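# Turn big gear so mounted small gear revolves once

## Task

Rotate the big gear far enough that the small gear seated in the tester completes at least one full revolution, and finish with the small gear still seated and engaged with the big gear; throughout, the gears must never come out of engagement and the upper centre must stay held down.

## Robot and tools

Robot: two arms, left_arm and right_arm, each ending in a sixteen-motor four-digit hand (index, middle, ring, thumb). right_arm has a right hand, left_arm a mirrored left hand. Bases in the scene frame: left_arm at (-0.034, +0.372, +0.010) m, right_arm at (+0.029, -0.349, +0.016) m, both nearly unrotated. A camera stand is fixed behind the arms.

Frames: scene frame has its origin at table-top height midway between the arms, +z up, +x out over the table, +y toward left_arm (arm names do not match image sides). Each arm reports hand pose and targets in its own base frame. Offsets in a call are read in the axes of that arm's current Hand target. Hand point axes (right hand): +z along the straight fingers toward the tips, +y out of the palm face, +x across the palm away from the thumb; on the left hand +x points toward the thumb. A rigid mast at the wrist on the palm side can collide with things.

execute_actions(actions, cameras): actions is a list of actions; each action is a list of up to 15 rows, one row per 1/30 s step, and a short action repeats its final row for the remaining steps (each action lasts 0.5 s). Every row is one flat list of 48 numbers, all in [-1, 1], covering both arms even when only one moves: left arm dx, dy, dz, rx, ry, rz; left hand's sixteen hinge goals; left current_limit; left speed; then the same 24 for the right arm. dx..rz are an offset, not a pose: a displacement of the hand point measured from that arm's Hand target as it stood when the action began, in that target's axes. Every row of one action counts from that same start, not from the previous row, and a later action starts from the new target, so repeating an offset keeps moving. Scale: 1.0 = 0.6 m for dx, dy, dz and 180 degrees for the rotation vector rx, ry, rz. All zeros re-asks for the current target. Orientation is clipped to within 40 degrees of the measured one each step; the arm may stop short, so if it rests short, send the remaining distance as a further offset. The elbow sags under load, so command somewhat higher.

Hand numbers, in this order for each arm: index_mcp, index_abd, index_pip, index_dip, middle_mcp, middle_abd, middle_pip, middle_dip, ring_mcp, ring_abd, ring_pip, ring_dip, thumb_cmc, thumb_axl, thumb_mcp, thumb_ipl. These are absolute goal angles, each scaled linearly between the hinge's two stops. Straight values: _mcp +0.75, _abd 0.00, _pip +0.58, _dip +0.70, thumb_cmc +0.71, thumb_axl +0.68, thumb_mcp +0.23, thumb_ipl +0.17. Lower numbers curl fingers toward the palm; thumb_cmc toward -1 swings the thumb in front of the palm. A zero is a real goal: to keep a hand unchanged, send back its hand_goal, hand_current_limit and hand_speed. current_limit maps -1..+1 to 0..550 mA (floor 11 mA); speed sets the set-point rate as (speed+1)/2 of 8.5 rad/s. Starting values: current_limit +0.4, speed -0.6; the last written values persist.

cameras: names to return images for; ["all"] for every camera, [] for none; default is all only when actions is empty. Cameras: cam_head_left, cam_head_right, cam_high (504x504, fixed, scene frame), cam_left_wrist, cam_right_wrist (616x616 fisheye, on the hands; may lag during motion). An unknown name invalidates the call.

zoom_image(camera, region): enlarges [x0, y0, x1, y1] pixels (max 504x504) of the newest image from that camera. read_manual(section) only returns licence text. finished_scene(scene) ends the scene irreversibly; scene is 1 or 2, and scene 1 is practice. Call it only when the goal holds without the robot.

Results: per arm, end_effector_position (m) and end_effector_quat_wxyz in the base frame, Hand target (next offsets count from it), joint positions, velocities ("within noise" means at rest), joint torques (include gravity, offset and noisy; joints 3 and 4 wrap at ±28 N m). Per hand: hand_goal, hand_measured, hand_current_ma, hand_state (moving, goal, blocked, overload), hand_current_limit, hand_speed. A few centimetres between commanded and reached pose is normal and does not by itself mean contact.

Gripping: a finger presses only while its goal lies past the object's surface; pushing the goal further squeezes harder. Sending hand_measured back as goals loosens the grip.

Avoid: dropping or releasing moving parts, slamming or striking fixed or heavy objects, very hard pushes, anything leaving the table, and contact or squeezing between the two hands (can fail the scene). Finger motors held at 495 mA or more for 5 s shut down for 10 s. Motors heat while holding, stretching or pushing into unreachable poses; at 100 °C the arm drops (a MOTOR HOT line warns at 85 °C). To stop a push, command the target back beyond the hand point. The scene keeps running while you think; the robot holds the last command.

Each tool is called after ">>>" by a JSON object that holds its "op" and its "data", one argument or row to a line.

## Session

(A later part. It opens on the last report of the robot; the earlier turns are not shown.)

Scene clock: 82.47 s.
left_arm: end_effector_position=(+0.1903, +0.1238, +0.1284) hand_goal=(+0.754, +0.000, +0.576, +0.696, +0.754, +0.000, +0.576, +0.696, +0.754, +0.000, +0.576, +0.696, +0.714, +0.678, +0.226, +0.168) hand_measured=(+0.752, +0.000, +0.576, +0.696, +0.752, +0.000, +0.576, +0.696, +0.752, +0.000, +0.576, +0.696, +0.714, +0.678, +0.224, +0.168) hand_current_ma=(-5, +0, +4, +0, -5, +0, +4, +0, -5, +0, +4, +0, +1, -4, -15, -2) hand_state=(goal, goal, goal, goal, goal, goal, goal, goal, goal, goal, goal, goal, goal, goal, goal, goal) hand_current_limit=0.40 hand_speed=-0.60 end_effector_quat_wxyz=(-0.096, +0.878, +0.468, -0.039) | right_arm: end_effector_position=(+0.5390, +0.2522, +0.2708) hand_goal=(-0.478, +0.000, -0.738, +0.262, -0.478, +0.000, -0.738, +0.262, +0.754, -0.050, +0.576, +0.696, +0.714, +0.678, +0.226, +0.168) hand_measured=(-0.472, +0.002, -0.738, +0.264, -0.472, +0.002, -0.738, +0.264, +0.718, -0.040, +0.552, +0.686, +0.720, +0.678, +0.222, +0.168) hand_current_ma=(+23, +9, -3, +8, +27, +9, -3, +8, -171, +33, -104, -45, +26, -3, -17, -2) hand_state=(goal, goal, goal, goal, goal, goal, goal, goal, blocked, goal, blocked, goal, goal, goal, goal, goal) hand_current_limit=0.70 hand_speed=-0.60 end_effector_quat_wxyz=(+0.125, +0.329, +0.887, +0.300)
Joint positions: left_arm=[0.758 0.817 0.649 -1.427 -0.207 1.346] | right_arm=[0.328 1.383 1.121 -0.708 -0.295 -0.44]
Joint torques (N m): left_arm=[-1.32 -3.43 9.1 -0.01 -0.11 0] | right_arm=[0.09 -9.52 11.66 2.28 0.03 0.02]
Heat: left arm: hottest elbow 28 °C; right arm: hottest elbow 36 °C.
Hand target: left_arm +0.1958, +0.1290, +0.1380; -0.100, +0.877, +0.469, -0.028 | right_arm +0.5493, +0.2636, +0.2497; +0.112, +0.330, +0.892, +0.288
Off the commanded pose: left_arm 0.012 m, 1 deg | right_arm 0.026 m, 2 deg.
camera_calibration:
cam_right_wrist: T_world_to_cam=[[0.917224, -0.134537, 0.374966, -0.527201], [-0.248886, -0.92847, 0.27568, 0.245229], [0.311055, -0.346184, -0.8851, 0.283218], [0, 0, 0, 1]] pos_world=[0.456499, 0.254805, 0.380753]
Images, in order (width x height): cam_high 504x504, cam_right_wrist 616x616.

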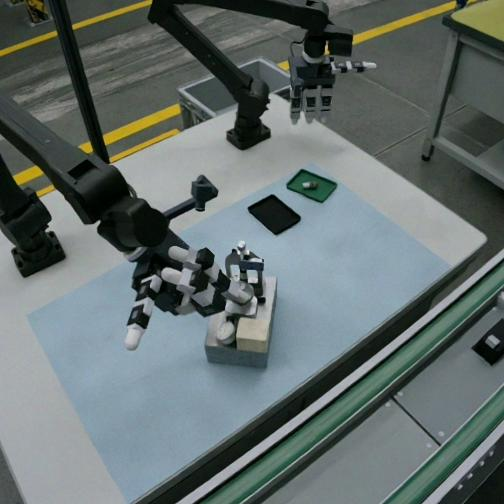

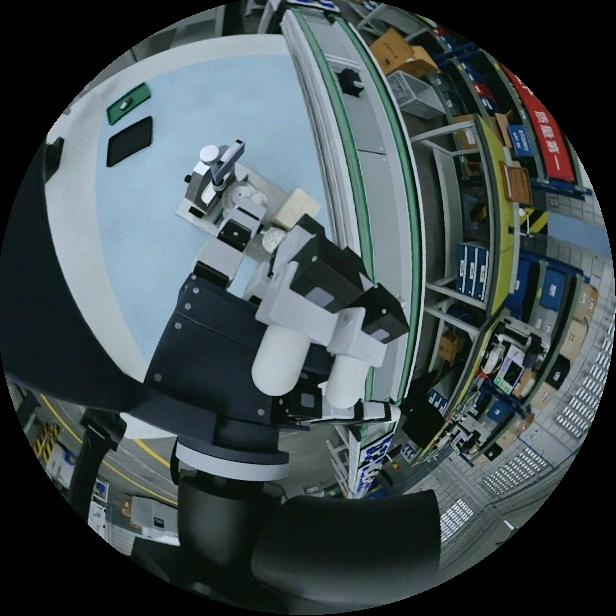

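>>> {"op": "execute_actions", "data": {
  "actions": [
    [[0,0,0,0,0,0,0.754,0,0.576,0.696,0.754,0,0.576,0.696,0.754,0,0.576,0.696,0.714,0.678,0.226,0.168,0.4,-0.6,0,0.0164,0.0115,0,0,0,-0.479,0,-0.738,0.261,-0.479,0,-0.738,0.261,0.754,-0.06,0.576,0.696,0.714,0.678,0.226,0.168,0.7,-0.6]]
  ],
  "cameras": ["cam_high","cam_right_wrist"]
}}

>>> {"op": "zoom_image", "data": {
  "camera": "cam_high",
  "region": [190, 230, 290, 330]
}}

>>> {"op": "zoom_image", "data": {
  "camera": "cam_right_wrist",
  "region": [190, 130, 310, 250]
}}

Scene clock: 84.20 s.
left_arm: end_effector_position=(+0.1903, +0.1238, +0.1284) hand_goal=(+0.754, +0.000, +0.576, +0.696, +0.754, +0.000, +0.576, +0.696, +0.754, +0.000, +0.576, +0.696, +0.714, +0.678, +0.226, +0.168) hand_measured=(+0.752, +0.000, +0.576, +0.696, +0.752, +0.000, +0.576, +0.696, +0.752, +0.000, +0.576, +0.696, +0.714, +0.678, +0.224, +0.168) hand_current_ma=(-5, +0, +4, +0, -5, +0, +4, +0, -5, +0, +4, +0, +1, -4, -15, -2) hand_state=(goal, goal, goal, goal, goal, goal, goal, goal, goal, goal, goal, goal, goal, goal, goal, goal) hand_current_limit=0.40 hand_speed=-0.60 end_effector_quat_wxyz=(-0.096, +0.878, +0.468, -0.039) | right_arm: end_effector_position=(+0.5480, +0.2630, +0.2740) hand_goal=(-0.478, +0.000, -0.738, +0.262, -0.478, +0.000, -0.738, +0.262, +0.754, -0.060, +0.576, +0.696, +0.714, +0.678, +0.226, +0.168) hand_measured=(-0.472, +0.002, -0.738, +0.264, -0.472, +0.002, -0.738, +0.264, +0.726, -0.062, +0.560, +0.692, +0.720, +0.678, +0.222, +0.168) hand_current_ma=(+23, +9, -3, +8, +27, +9, -3, +8, -129, -9, -68, -14, +26, -3, -17, -2) hand_state=(goal, goal, goal, goal, goal, goal, goal, goal, blocked, goal, goal, goal, goal, goal, goal, goal) hand_current_limit=0.70 hand_speed=-0.60 end_effector_quat_wxyz=(+0.126, +0.330, +0.885, +0.302)
Joint positions: left_arm=[0.758 0.817 0.649 -1.427 -0.207 1.346] | right_arm=[0.345 1.41 1.153 -0.702 -0.287 -0.422]
Joint torques (N m): left_arm=[-1.2 -3.43 9.1 0.03 -0.11 -0.02] | right_arm=[-0.21 -10.23 11.37 2.1 -0.02 -0.04]
Heat: left arm: hottest elbow 28 °C; right arm: hottest elbow 36 °C.
Hand target: left_arm +0.1958, +0.1290, +0.1380; -0.100, +0.877, +0.469, -0.028 | right_arm +0.5571, +0.2728, +0.2500; +0.112, +0.330, +0.892, +0.288
Off the commanded pose: left_arm 0.012 m, 1 deg | right_arm 0.028 m, 2 deg.
camera_calibration:
cam_right_wrist: T_world_to_cam=[[0.915406, -0.138065, 0.378113, -0.534178], [-0.251766, -0.929306, 0.270194, 0.25998], [0.314079, -0.342533, -0.885452, 0.284496], [0, 0, 0, 1]] pos_world=[0.46509, 0.265299, 0.383643]
Images, in order (width x height): cam_high 504x504, cam_right_wrist 616x616.

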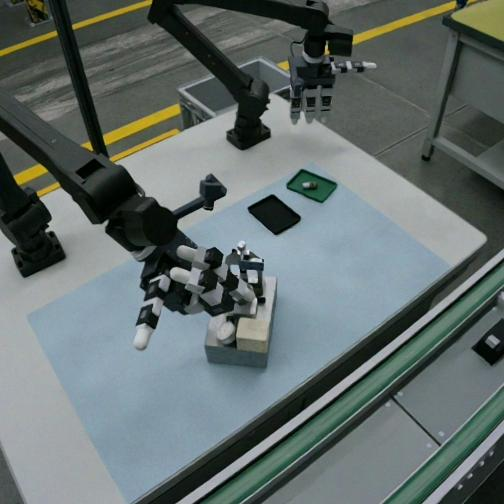

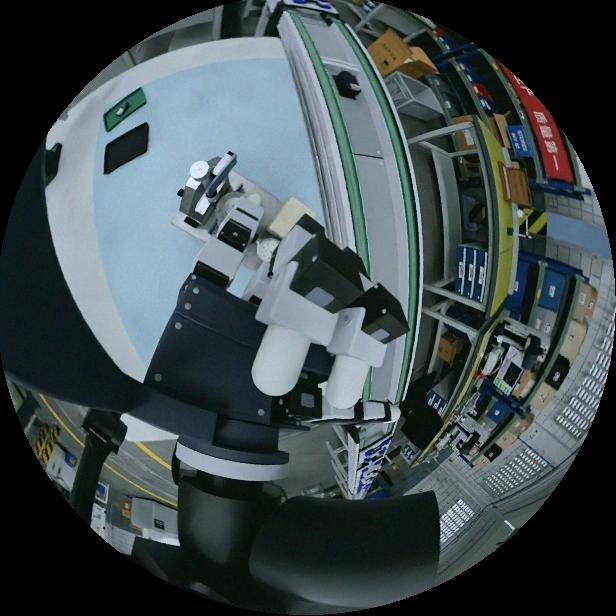

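Scaled by 5.040.

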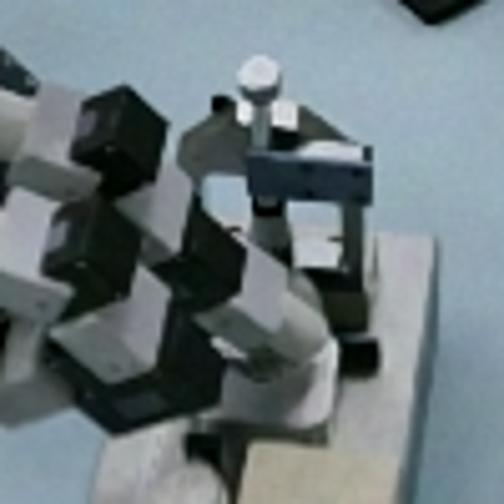

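Scaled by 4.200 from the camera's 616x616 image, which has a finer 880x880 frame.

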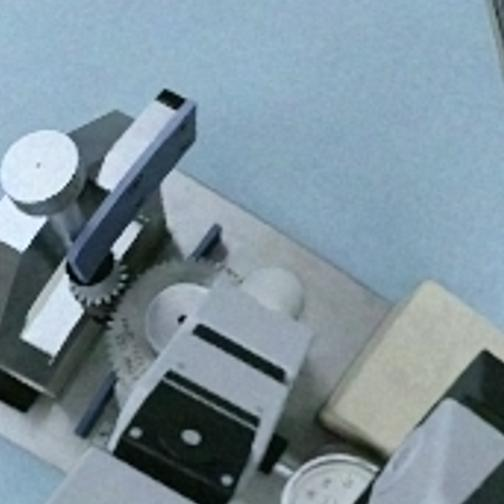

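>>> {"op": "execute_actions", "data": {
  "actions": [
    [[0,0,0,0,0,0,0.754,0,0.576,0.696,0.754,0,0.576,0.696,0.754,0,0.576,0.696,0.714,0.678,0.226,0.168,0.4,-0.6,0,0.0344,-0.0491,0,0,0,-0.479,0,-0.738,0.261,-0.479,0,-0.738,0.261,0.754,-0.03,0.576,0.696,0.714,0.678,0.226,0.168,0.7,-0.6]],
    [[0,0,0,0,0,0,0.754,0,0.576,0.696,0.754,0,0.576,0.696,0.754,0,0.576,0.696,0.714,0.678,0.226,0.168,0.4,-0.6,0,-0.0439,-0.0388,0,0,0,-0.479,0,-0.738,0.261,-0.479,0,-0.738,0.261,0.754,-0.03,0.576,0.696,0.714,0.678,0.226,0.168,0.7,-0.6]]
  ],
  "cameras": ["cam_high","cam_right_wrist"]
}}

>>> {"op": "zoom_image", "data": {
  "camera": "cam_high",
  "region": [190, 230, 290, 330]
}}

>>> {"op": "zoom_image", "data": {
  "camera": "cam_right_wrist",
  "region": [190, 130, 310, 250]
}}

Scene clock: 87.77 s.
left_arm: end_effector_position=(+0.1903, +0.1238, +0.1284) hand_goal=(+0.754, +0.000, +0.576, +0.696, +0.754, +0.000, +0.576, +0.696, +0.754, +0.000, +0.576, +0.696, +0.714, +0.678, +0.226, +0.168) hand_measured=(+0.752, +0.000, +0.576, +0.696, +0.752, +0.000, +0.576, +0.696, +0.752, +0.000, +0.576, +0.696, +0.714, +0.678, +0.224, +0.168) hand_current_ma=(-5, +0, +4, +0, -5, +0, +4, +0, -5, +0, +4, +0, +1, -4, -15, -2) hand_state=(goal, goal, goal, goal, goal, goal, goal, goal, goal, goal, goal, goal, goal, goal, goal, goal) hand_current_limit=0.40 hand_speed=-0.60 end_effector_quat_wxyz=(-0.096, +0.878, +0.468, -0.039) | right_arm: end_effector_position=(+0.5363, +0.2467, +0.2857) hand_goal=(-0.478, +0.000, -0.738, +0.262, -0.478, +0.000, -0.738, +0.262, +0.754, -0.030, +0.576, +0.696, +0.714, +0.678, +0.226, +0.168) hand_measured=(-0.472, +0.002, -0.738, +0.264, -0.472, +0.002, -0.738, +0.264, +0.756, -0.026, +0.574, +0.694, +0.720, +0.678, +0.222, +0.168) hand_current_ma=(+23, +9, -3, +8, +27, +9, -3, +8, +9, +13, -6, -9, +27, -3, -17, -2) hand_state=(goal, goal, goal, goal, goal, goal, goal, goal, goal, goal, goal, goal, goal, goal, goal, goal) hand_current_limit=0.70 hand_speed=-0.60 end_effector_quat_wxyz=(+0.111, +0.334, +0.890, +0.288)
Joint positions: left_arm=[0.758 0.817 0.649 -1.427 -0.207 1.346] | right_arm=[0.318 1.373 1.172 -0.809 -0.3 -0.448]
Joint torques (N m): left_arm=[-1.2 -3.25 9.1 -0.01 -0.11 -0.01] | right_arm=[-1.26 -15.21 10.09 1.65 -0.44 -0.12]
Heat: left arm: hottest elbow 28 °C; right arm: hottest elbow 36 °C.
Hand target: left_arm +0.1958, +0.1290, +0.1380; -0.100, +0.877, +0.469, -0.028 | right_arm +0.5335, +0.2460, +0.2893; +0.112, +0.330, +0.892, +0.288
Off the commanded pose: left_arm 0.012 m, 1 deg | right_arm 0.005 m, 1 deg.
camera_calibration:
cam_right_wrist: T_world_to_cam=[[0.930089, -0.131237, 0.343091, -0.529761], [-0.239566, -0.924751, 0.29571, 0.223729], [0.278466, -0.357229, -0.89154, 0.317324], [0, 0, 0, 1]] pos_world=[0.457959, 0.250727, 0.398504]
Images, in order (width x height): cam_high 504x504, cam_right_wrist 616x616.

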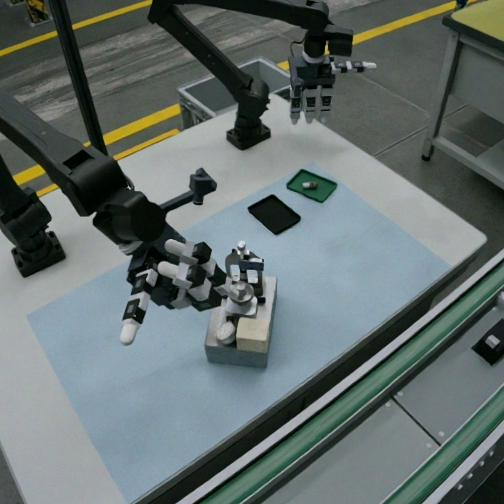

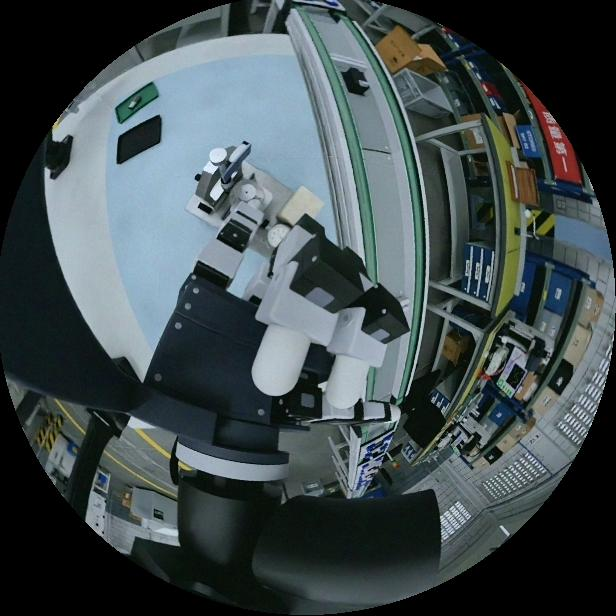

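Scaled by 5.040.

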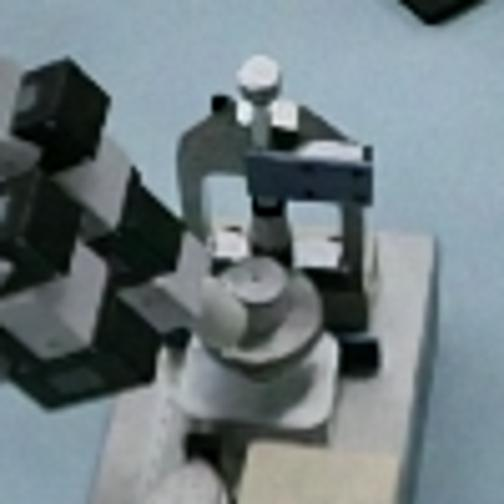

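Scaled by 4.200 from the camera's 616x616 image, which has a finer 880x880 frame.

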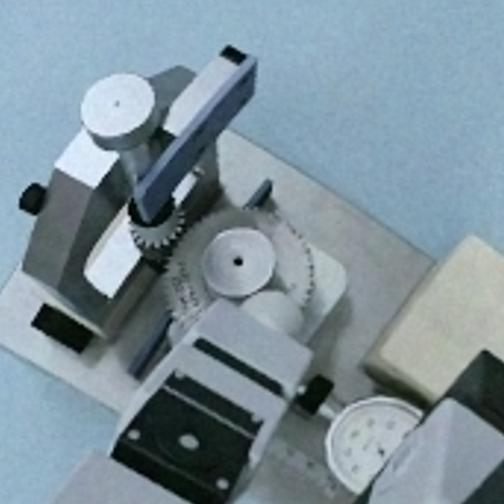

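>>> {"op": "execute_actions", "data": {
  "actions": [
    [[0,0,0,0,0,0,0.754,0,0.576,0.696,0.754,0,0.576,0.696,0.754,0,0.576,0.696,0.714,0.678,0.226,0.168,0.4,-0.6,0.003,-0.0291,0.0613,0,0,0,-0.479,0,-0.738,0.261,-0.479,0,-0.738,0.261,0.754,-0.035,0.576,0.696,0.714,0.678,0.226,0.168,0.7,-0.6]],
    [[0,0,0,0,0,0,0.754,0,0.576,0.696,0.754,0,0.576,0.696,0.754,0,0.576,0.696,0.714,0.678,0.226,0.168,0.4,-0.6,0,0.0164,0.0115,0,0,0,-0.479,0,-0.738,0.261,-0.479,0,-0.738,0.261,0.754,-0.04,0.576,0.696,0.714,0.678,0.226,0.168,0.7,-0.6]],
    [[0,0,0,0,0,0,0.754,0,0.576,0.696,0.754,0,0.576,0.696,0.754,0,0.576,0.696,0.714,0.678,0.226,0.168,0.4,-0.6,0,0.0123,0.0086,0,0,0,-0.479,0,-0.738,0.261,-0.479,0,-0.738,0.261,0.754,-0.05,0.576,0.696,0.714,0.678,0.226,0.168,0.7,-0.6]],
    [[0,0,0,0,0,0,0.754,0,0.576,0.696,0.754,0,0.576,0.696,0.754,0,0.576,0.696,0.714,0.678,0.226,0.168,0.4,-0.6,0,0.0344,-0.0491,0,0,0,-0.479,0,-0.738,0.261,-0.479,0,-0.738,0.261,0.754,-0.03,0.576,0.696,0.714,0.678,0.226,0.168,0.7,-0.6]],
    [[0,0,0,0,0,0,0.754,0,0.576,0.696,0.754,0,0.576,0.696,0.754,0,0.576,0.696,0.714,0.678,0.226,0.168,0.4,-0.6,0.001,-0.034,-0.0297,0,0,0,-0.479,0,-0.738,0.261,-0.479,0,-0.738,0.261,0.754,-0.03,0.576,0.696,0.714,0.678,0.226,0.168,0.7,-0.6]]
  ],
  "cameras": ["cam_high","cam_right_wrist"]
}}

>>> {"op": "zoom_image", "data": {
  "camera": "cam_high",
  "region": [190, 230, 290, 330]
}}

>>> {"op": "zoom_image", "data": {
  "camera": "cam_right_wrist",
  "region": [190, 130, 310, 250]
}}

Scene clock: 93.37 s.
left_arm: end_effector_position=(+0.1903, +0.1238, +0.1284) hand_goal=(+0.754, +0.000, +0.576, +0.696, +0.754, +0.000, +0.576, +0.696, +0.754, +0.000, +0.576, +0.696, +0.714, +0.678, +0.226, +0.168) hand_measured=(+0.752, +0.000, +0.576, +0.696, +0.752, +0.000, +0.576, +0.696, +0.752, +0.000, +0.576, +0.696, +0.714, +0.678, +0.224, +0.168) hand_current_ma=(-5, +0, +4, +0, -5, +0, +4, +0, -5, +0, +4, +0, +1, -4, -15, -2) hand_state=(goal, goal, goal, goal, goal, goal, goal, goal, goal, goal, goal, goal, goal, goal, goal, goal) hand_current_limit=0.40 hand_speed=-0.60 end_effector_quat_wxyz=(-0.096, +0.878, +0.468, -0.039) | right_arm: end_effector_position=(+0.5357, +0.2501, +0.2828) hand_goal=(-0.478, +0.000, -0.738, +0.262, -0.478, +0.000, -0.738, +0.262, +0.754, -0.030, +0.576, +0.696, +0.714, +0.678, +0.226, +0.168) hand_measured=(-0.472, +0.002, -0.738, +0.264, -0.472, +0.002, -0.738, +0.264, +0.758, -0.022, +0.576, +0.694, +0.722, +0.678, +0.222, +0.168) hand_current_ma=(+23, +9, -3, +8, +28, +9, -3, +8, +13, +28, -3, -7, +28, -3, -17, -2) hand_state=(goal, goal, goal, goal, goal, goal, goal, goal, goal, goal, goal, goal, goal, goal, goal, goal) hand_current_limit=0.70 hand_speed=-0.60 end_effector_quat_wxyz=(+0.110, +0.334, +0.891, +0.287)
Joint positions: left_arm=[0.758 0.817 0.649 -1.427 -0.207 1.346] | right_arm=[0.326 1.377 1.169 -0.804 -0.295 -0.442]
Joint velocities: left_arm=[-0.005 -0.005 -0.046 -0.017 0.007 -0.037] | right_arm=[within noise]
Joint torques (N m): left_arm=[-1.14 -3.31 9.06 0.01 -0.11 -0.01] | right_arm=[-1.14 -15.62 9.98 1.63 -0.49 -0.15]
Heat: left arm: hottest elbow 28 °C; right arm: hottest elbow 36 °C.
Hand target: left_arm +0.1958, +0.1290, +0.1380; -0.100, +0.877, +0.469, -0.028 | right_arm +0.5323, +0.2483, +0.2882; +0.112, +0.330, +0.892, +0.288
Off the commanded pose: left_arm 0.012 m, 1 deg | right_arm 0.006 m, 1 deg.
camera_calibration:
cam_right_wrist: T_world_to_cam=[[0.930931, -0.129775, 0.34136, -0.528067], [-0.238055, -0.924489, 0.297742, 0.226201], [0.276944, -0.35844, -0.891529, 0.317316], [0, 0, 0, 1]] pos_world=[0.457563, 0.254329, 0.395808]
Images, in order (width x height): cam_high 504x504, cam_right_wrist 616x616.

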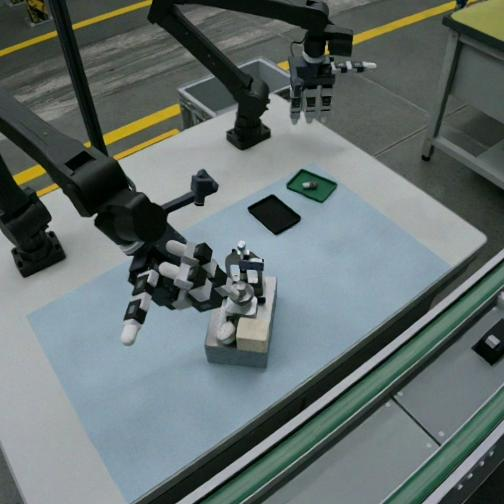

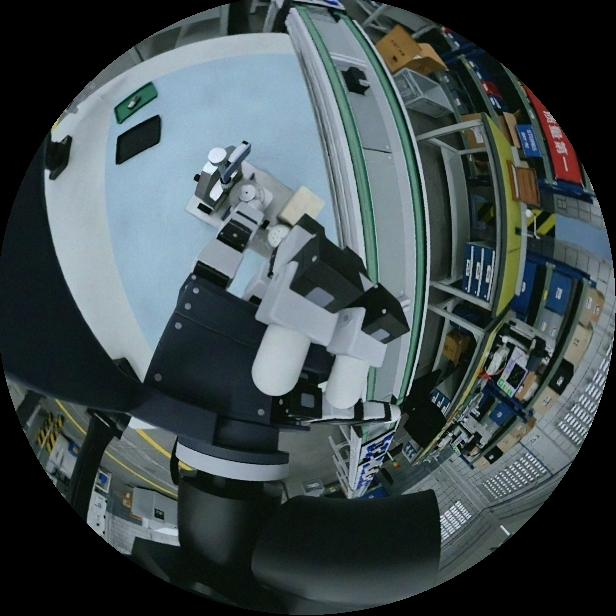

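Scaled by 5.040.

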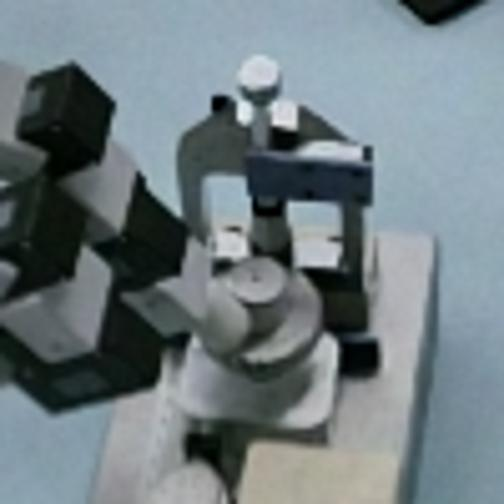

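Scaled by 4.200 from the camera's 616x616 image, which has a finer 880x880 frame.

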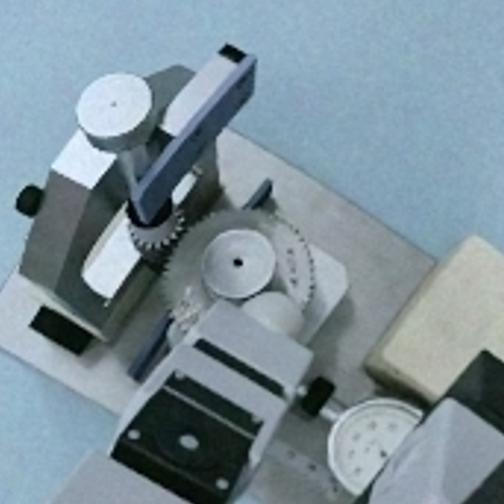

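>>> {"op": "zoom_image", "data": {
  "camera": "cam_right_wrist",
  "region": [225, 175, 270, 220]
}}

Scaled by 11.200 from the camera's 616x616 image, which has a finer 880x880 frame.

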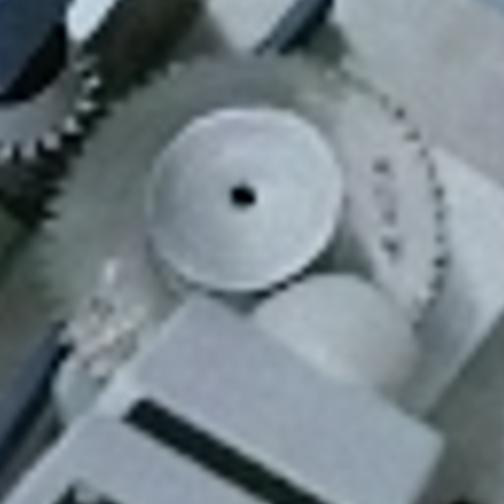

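>>> {"op": "execute_actions", "data": {
  "actions": [
    [[0,0,0,0,0,0,0.754,0,0.576,0.696,0.754,0,0.576,0.696,0.754,0,0.576,0.696,0.714,0.678,0.226,0.168,0.4,-0.6,0.002,-0.0304,0.0603,0,0,0,-0.479,0,-0.738,0.261,-0.479,0,-0.738,0.261,0.754,-0.035,0.576,0.696,0.714,0.678,0.226,0.168,0.7,-0.6]],
    [[0,0,0,0,0,0,0.754,0,0.576,0.696,0.754,0,0.576,0.696,0.754,0,0.576,0.696,0.714,0.678,0.226,0.168,0.4,-0.6,0,0.0178,0.0124,0,0,0,-0.479,0,-0.738,0.261,-0.479,0,-0.738,0.261,0.754,-0.045,0.576,0.696,0.714,0.678,0.226,0.168,0.7,-0.6]],
    [[0,0,0,0,0,0,0.754,0,0.576,0.696,0.754,0,0.576,0.696,0.754,0,0.576,0.696,0.714,0.678,0.226,0.168,0.4,-0.6,0,0.0137,0.0096,0,0,0,-0.479,0,-0.738,0.261,-0.479,0,-0.738,0.261,0.754,-0.055,0.576,0.696,0.714,0.678,0.226,0.168,0.7,-0.6]],
    [[0,0,0,0,0,0,0.754,0,0.576,0.696,0.754,0,0.576,0.696,0.754,0,0.576,0.696,0.714,0.678,0.226,0.168,0.4,-0.6,0,0.0344,-0.0491,0,0,0,-0.479,0,-0.738,0.261,-0.479,0,-0.738,0.261,0.754,-0.03,0.576,0.696,0.714,0.678,0.226,0.168,0.7,-0.6]],
    [[0,0,0,0,0,0,0.754,0,0.576,0.696,0.754,0,0.576,0.696,0.754,0,0.576,0.696,0.714,0.678,0.226,0.168,0.4,-0.6,0.002,-0.0368,-0.0317,0,0,0,-0.479,0,-0.738,0.261,-0.479,0,-0.738,0.261,0.754,-0.03,0.576,0.696,0.714,0.678,0.226,0.168,0.7,-0.6]]
  ],
  "cameras": ["cam_high","cam_right_wrist"]
}}

>>> {"op": "zoom_image", "data": {
  "camera": "cam_high",
  "region": [190, 230, 290, 330]
}}

>>> {"op": "zoom_image", "data": {
  "camera": "cam_right_wrist",
  "region": [210, 160, 280, 230]
}}

Scene clock: 100.70 s.
left_arm: end_effector_position=(+0.1903, +0.1238, +0.1284) hand_goal=(+0.754, +0.000, +0.576, +0.696, +0.754, +0.000, +0.576, +0.696, +0.754, +0.000, +0.576, +0.696, +0.714, +0.678, +0.226, +0.168) hand_measured=(+0.752, +0.000, +0.576, +0.696, +0.752, +0.000, +0.576, +0.696, +0.752, +0.000, +0.576, +0.696, +0.714, +0.678, +0.224, +0.168) hand_current_ma=(-5, +0, +4, +0, -5, +0, +4, +0, -5, +0, +4, +0, +1, -4, -15, -2) hand_state=(goal, goal, goal, goal, goal, goal, goal, goal, goal, goal, goal, goal, goal, goal, goal, goal) hand_current_limit=0.40 hand_speed=-0.60 end_effector_quat_wxyz=(-0.096, +0.878, +0.468, -0.039) | right_arm: end_effector_position=(+0.5343, +0.2505, +0.2822) hand_goal=(-0.478, +0.000, -0.738, +0.262, -0.478, +0.000, -0.738, +0.262, +0.754, -0.030, +0.576, +0.696, +0.714, +0.678, +0.226, +0.168) hand_measured=(-0.472, +0.002, -0.738, +0.264, -0.472, +0.002, -0.738, +0.264, +0.758, -0.014, +0.576, +0.694, +0.722, +0.678, +0.222, +0.168) hand_current_ma=(+24, +9, -3, +8, +29, +9, -3, +8, +14, +61, -2, -6, +29, -3, -17, -2) hand_state=(goal, goal, goal, goal, goal, goal, goal, goal, goal, goal, goal, goal, goal, goal, goal, goal) hand_current_limit=0.70 hand_speed=-0.60 end_effector_quat_wxyz=(+0.111, +0.335, +0.891, +0.287)
Joint positions: left_arm=[0.758 0.817 0.649 -1.427 -0.207 1.346] | right_arm=[0.329 1.373 1.163 -0.799 -0.292 -0.437]
Joint torques (N m): left_arm=[-1.2 -3.49 9.09 0.05 -0.11 -0.02] | right_arm=[-1.03 -15.44 9.96 1.61 -0.53 -0.13]
Heat: left arm: hottest elbow 29 °C; right arm: hottest elbow 36 °C.
Hand target: left_arm +0.1958, +0.1290, +0.1380; -0.100, +0.877, +0.469, -0.028 | right_arm +0.5304, +0.2497, +0.2868; +0.112, +0.330, +0.892, +0.288
Off the commanded pose: left_arm 0.012 m, 1 deg | right_arm 0.006 m, 1 deg.
camera_calibration:
cam_right_wrist: T_world_to_cam=[[0.930102, -0.132021, 0.342755, -0.525856], [-0.240771, -0.923861, 0.297508, 0.227755], [0.277381, -0.359238, -0.891071, 0.317175], [0, 0, 0, 1]] pos_world=[0.455958, 0.254931, 0.395107]
Images, in order (width x height): cam_high 504x504, cam_right_wrist 616x616.

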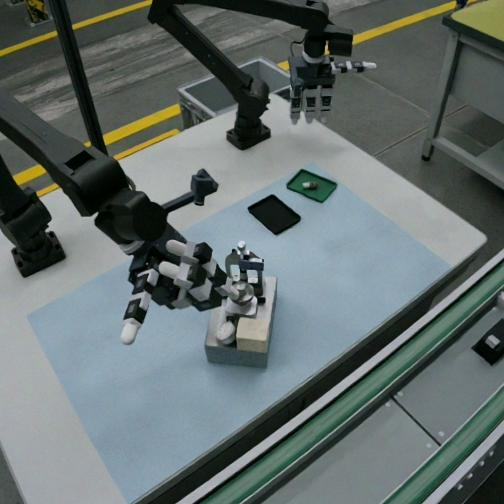

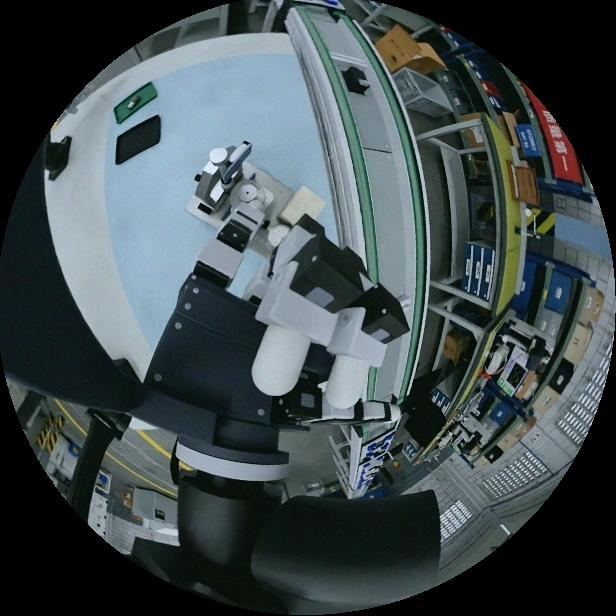

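Scaled by 5.040.

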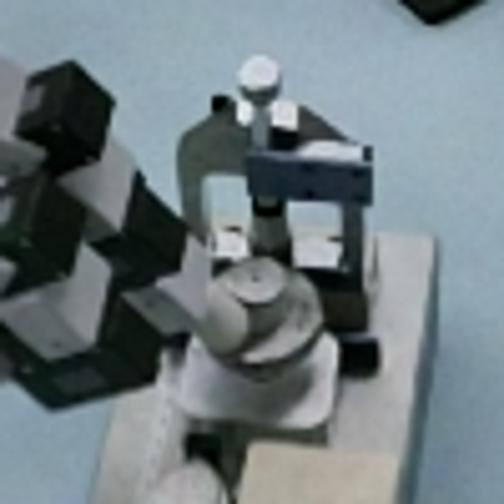

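Scaled by 7.200 from the camera's 616x616 image, which has a finer 880x880 frame.

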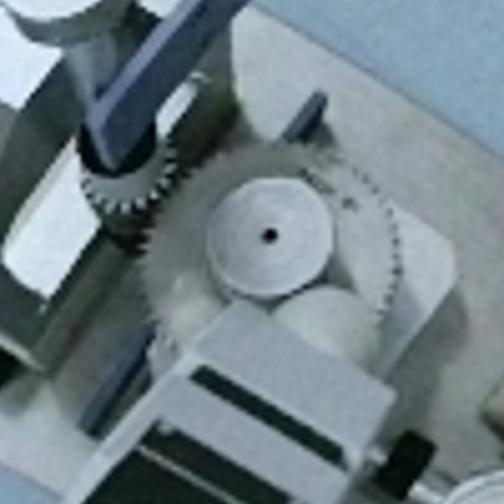

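>>> {"op": "execute_actions", "data": {
  "actions": [
    [[0,0,0,0,0,0,0.754,0,0.576,0.696,0.754,0,0.576,0.696,0.754,0,0.576,0.696,0.714,0.678,0.226,0.168,0.4,-0.6,-0.001,-0.0284,0.0603,0,0,0,-0.479,0,-0.738,0.261,-0.479,0,-0.738,0.261,0.754,-0.035,0.576,0.696,0.714,0.678,0.226,0.168,0.7,-0.6]],
    [[0,0,0,0,0,0,0.754,0,0.576,0.696,0.754,0,0.576,0.696,0.754,0,0.576,0.696,0.714,0.678,0.226,0.168,0.4,-0.6,0,0.0178,0.0124,0,0,0,-0.479,0,-0.738,0.261,-0.479,0,-0.738,0.261,0.754,-0.045,0.576,0.696,0.714,0.678,0.226,0.168,0.7,-0.6]],
    [[0,0,0,0,0,0,0.754,0,0.576,0.696,0.754,0,0.576,0.696,0.754,0,0.576,0.696,0.714,0.678,0.226,0.168,0.4,-0.6,0,0.0137,0.0096,0,0,0,-0.479,0,-0.738,0.261,-0.479,0,-0.738,0.261,0.754,-0.055,0.576,0.696,0.714,0.678,0.226,0.168,0.7,-0.6]],
    [[0,0,0,0,0,0,0.754,0,0.576,0.696,0.754,0,0.576,0.696,0.754,0,0.576,0.696,0.714,0.678,0.226,0.168,0.4,-0.6,0,0.0344,-0.0491,0,0,0,-0.479,0,-0.738,0.261,-0.479,0,-0.738,0.261,0.754,-0.03,0.576,0.696,0.714,0.678,0.226,0.168,0.7,-0.6]],
    [[0,0,0,0,0,0,0.754,0,0.576,0.696,0.754,0,0.576,0.696,0.754,0,0.576,0.696,0.714,0.678,0.226,0.168,0.4,-0.6,0,-0.0368,-0.0317,0,0,0,-0.479,0,-0.738,0.261,-0.479,0,-0.738,0.261,0.754,-0.03,0.576,0.696,0.714,0.678,0.226,0.168,0.7,-0.6]]
  ],
  "cameras": ["cam_high","cam_right_wrist"]
}}

>>> {"op": "zoom_image", "data": {
  "camera": "cam_high",
  "region": [190, 230, 290, 330]
}}

>>> {"op": "zoom_image", "data": {
  "camera": "cam_right_wrist",
  "region": [210, 160, 280, 230]
}}

Scene clock: 106.70 s.
left_arm: end_effector_position=(+0.1903, +0.1238, +0.1284) hand_goal=(+0.754, +0.000, +0.576, +0.696, +0.754, +0.000, +0.576, +0.696, +0.754, +0.000, +0.576, +0.696, +0.714, +0.678, +0.226, +0.168) hand_measured=(+0.752, +0.000, +0.576, +0.696, +0.752, +0.000, +0.576, +0.696, +0.752, +0.000, +0.576, +0.696, +0.714, +0.678, +0.224, +0.168) hand_current_ma=(-5, +0, +4, +0, -5, +0, +4, +0, -5, +0, +4, +0, +1, -4, -15, -2) hand_state=(goal, goal, goal, goal, goal, goal, goal, goal, goal, goal, goal, goal, goal, goal, goal, goal) hand_current_limit=0.40 hand_speed=-0.60 end_effector_quat_wxyz=(-0.096, +0.878, +0.468, -0.039) | right_arm: end_effector_position=(+0.5353, +0.2509, +0.2814) hand_goal=(-0.478, +0.000, -0.738, +0.262, -0.478, +0.000, -0.738, +0.262, +0.754, -0.030, +0.576, +0.696, +0.714, +0.678, +0.226, +0.168) hand_measured=(-0.472, +0.002, -0.738, +0.264, -0.472, +0.002, -0.738, +0.264, +0.758, -0.014, +0.576, +0.694, +0.722, +0.678, +0.222, +0.168) hand_current_ma=(+24, +9, -3, +8, +29, +9, -3, +8, +14, +56, -2, -7, +30, -3, -18, -2) hand_state=(goal, goal, goal, goal, goal, goal, goal, goal, goal, goal, goal, goal, goal, goal, goal, goal) hand_current_limit=0.70 hand_speed=-0.60 end_effector_quat_wxyz=(+0.111, +0.335, +0.891, +0.287)
Joint positions: left_arm=[0.758 0.817 0.649 -1.427 -0.207 1.346] | right_arm=[0.329 1.376 1.165 -0.797 -0.292 -0.438]
Joint torques (N m): left_arm=[-1.2 -3.37 9.1 -0.02 -0.11 -0.02] | right_arm=[-1.08 -15.5 9.95 1.62 -0.53 -0.12]
Heat: left arm: hottest elbow 29 °C; right arm: hottest elbow 36 °C.
Hand target: left_arm +0.1958, +0.1290, +0.1380; -0.100, +0.877, +0.469, -0.028 | right_arm +0.5314, +0.2501, +0.2863; +0.112, +0.330, +0.892, +0.288
Off the commanded pose: left_arm 0.012 m, 1 deg | right_arm 0.006 m, 1 deg.
camera_calibration:
cam_right_wrist: T_world_to_cam=[[0.930187, -0.13166, 0.342662, -0.526647], [-0.240468, -0.923844, 0.297806, 0.228367], [0.277357, -0.359414, -0.891008, 0.316332], [0, 0, 0, 1]] pos_world=[0.457058, 0.255331, 0.394307]
Images, in order (width x height): cam_high 504x504, cam_right_wrist 616x616.

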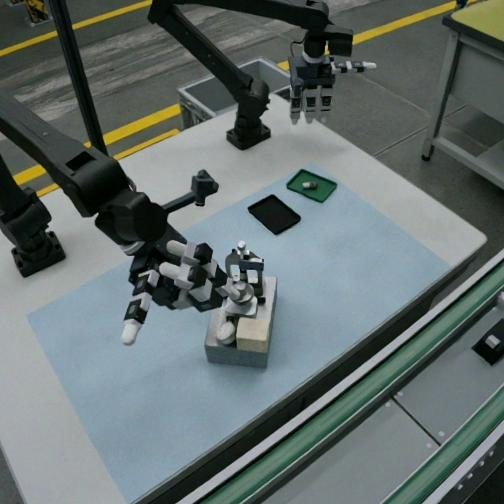

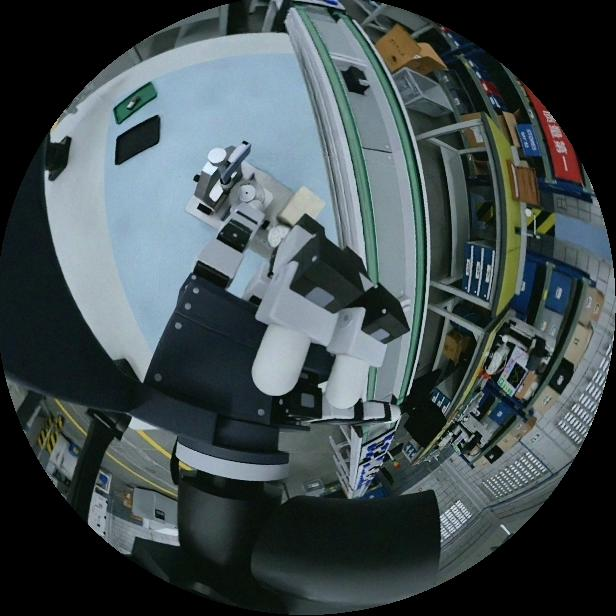

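Scaled by 5.040.

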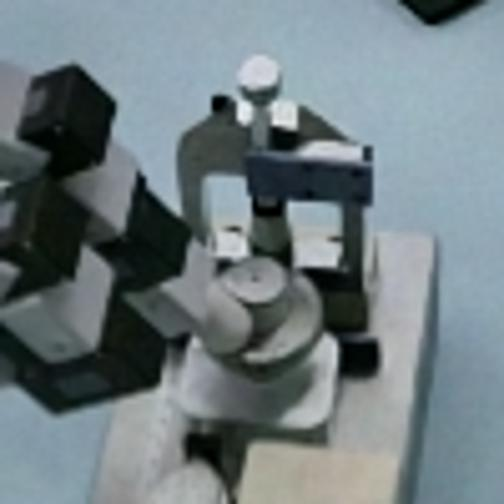

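Scaled by 7.200 from the camera's 616x616 image, which has a finer 880x880 frame.

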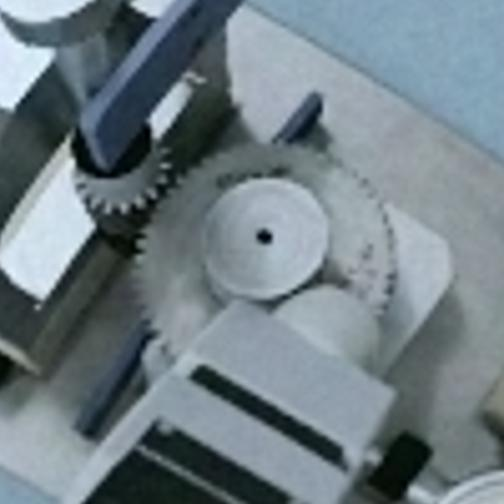

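>>> {"op": "execute_actions", "data": {
  "actions": [
    [[0,0,0,0,0,0,0.754,0,0.576,0.696,0.754,0,0.576,0.696,0.754,0,0.576,0.696,0.714,0.678,0.226,0.168,0.4,-0.6,-0.003,0.0344,-0.0491,0,0,0,-0.479,0,-0.738,0.261,-0.479,0,-0.738,0.261,0.754,0,0.576,0.696,0.714,0.678,0.226,0.168,0.7,-0.6]],
    [[0,0,0,0,0,0,0.754,0,0.576,0.696,0.754,0,0.576,0.696,0.754,0,0.576,0.696,0.714,0.678,0.226,0.168,0.4,-0.6,0,0.022,-0.07,0,0,0,-0.479,0,-0.738,0.261,-0.479,0,-0.738,0.261,0.754,0,0.576,0.696,0.714,0.678,0.226,0.168,0.7,-0.6]]
  ],
  "cameras": ["cam_high","cam_right_wrist"]
}}

>>> {"op": "zoom_image", "data": {
  "camera": "cam_right_wrist",
  "region": [200, 140, 300, 240]
}}

Scene clock: 109.27 s.
left_arm: end_effector_position=(+0.1903, +0.1238, +0.1284) hand_goal=(+0.754, +0.000, +0.576, +0.696, +0.754, +0.000, +0.576, +0.696, +0.754, +0.000, +0.576, +0.696, +0.714, +0.678, +0.226, +0.168) hand_measured=(+0.752, +0.000, +0.576, +0.696, +0.752, +0.000, +0.576, +0.696, +0.752, +0.000, +0.576, +0.696, +0.714, +0.678, +0.224, +0.168) hand_current_ma=(-5, +0, +4, +0, -5, +0, +4, +0, -5, +0, +4, +0, +1, -4, -15, -2) hand_state=(goal, goal, goal, goal, goal, goal, goal, goal, goal, goal, goal, goal, goal, goal, goal, goal) hand_current_limit=0.40 hand_speed=-0.60 end_effector_quat_wxyz=(-0.096, +0.878, +0.468, -0.039) | right_arm: end_effector_position=(+0.5169, +0.2387, +0.3496) hand_goal=(-0.478, +0.000, -0.738, +0.262, -0.478, +0.000, -0.738, +0.262, +0.754, +0.000, +0.576, +0.696, +0.714, +0.678, +0.226, +0.168) hand_measured=(-0.472, +0.002, -0.738, +0.264, -0.472, +0.002, -0.738, +0.264, +0.758, -0.002, +0.576, +0.694, +0.720, +0.678, +0.222, +0.168) hand_current_ma=(+24, +9, -3, +8, +29, +9, -3, +8, +13, -7, -2, -7, +27, -3, -18, -2) hand_state=(goal, goal, goal, goal, goal, goal, goal, goal, goal, goal, goal, goal, goal, goal, goal, goal) hand_current_limit=0.70 hand_speed=-0.60 end_effector_quat_wxyz=(+0.104, +0.334, +0.893, +0.283)
Joint positions: left_arm=[0.758 0.817 0.649 -1.427 -0.207 1.346] | right_arm=[0.313 1.307 1.288 -1.011 -0.305 -0.456]
Joint torques (N m): left_arm=[-1.14 -3.31 9.13 -0.01 -0.11 -0.01] | right_arm=[-1.38 -12.86 13.22 1.63 -0.45 -0.12]
Heat: left arm: hottest elbow 29 °C; right arm: hottest elbow 36 °C.
Hand target: left_arm +0.1958, +0.1290, +0.1380; -0.100, +0.877, +0.469, -0.028 | right_arm +0.5227, +0.2382, +0.3640; +0.112, +0.330, +0.892, +0.288
Off the commanded pose: left_arm 0.012 m, 1 deg | right_arm 0.015 m, 1 deg.
camera_calibration:
cam_right_wrist: T_world_to_cam=[[0.936272, -0.125195, 0.328208, -0.5341], [-0.230414, -0.924128, 0.304789, 0.184727], [0.265148, -0.360989, -0.894082, 0.385572], [0, 0, 0, 1]] pos_world=[0.440393, 0.243032, 0.463726]
Images, in order (width x height): cam_high 504x504, cam_right_wrist 616x616.

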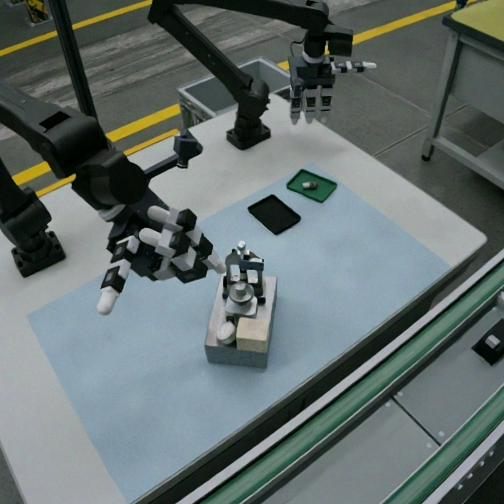

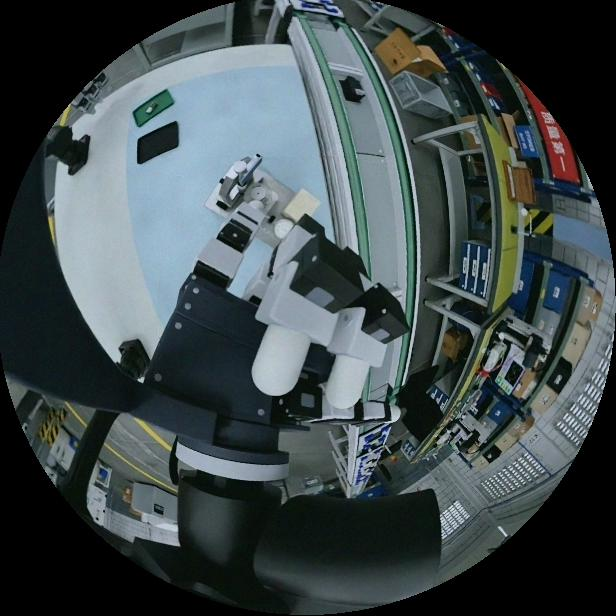

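Scaled by 5.040 from the camera's 616x616 image, which has a finer 880x880 frame.

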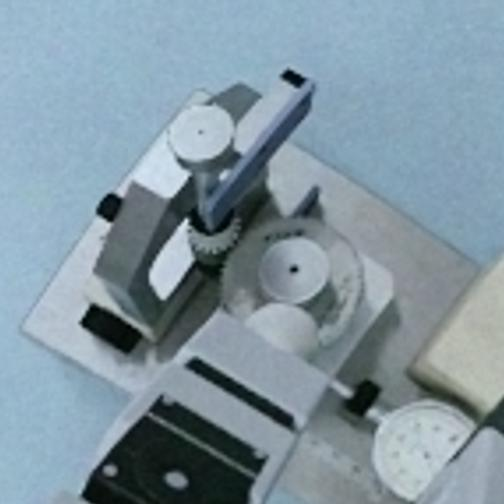

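>>> {"op": "finished_scene", "data": {
  "scene": 2
}}

The scene is finished: the task was done.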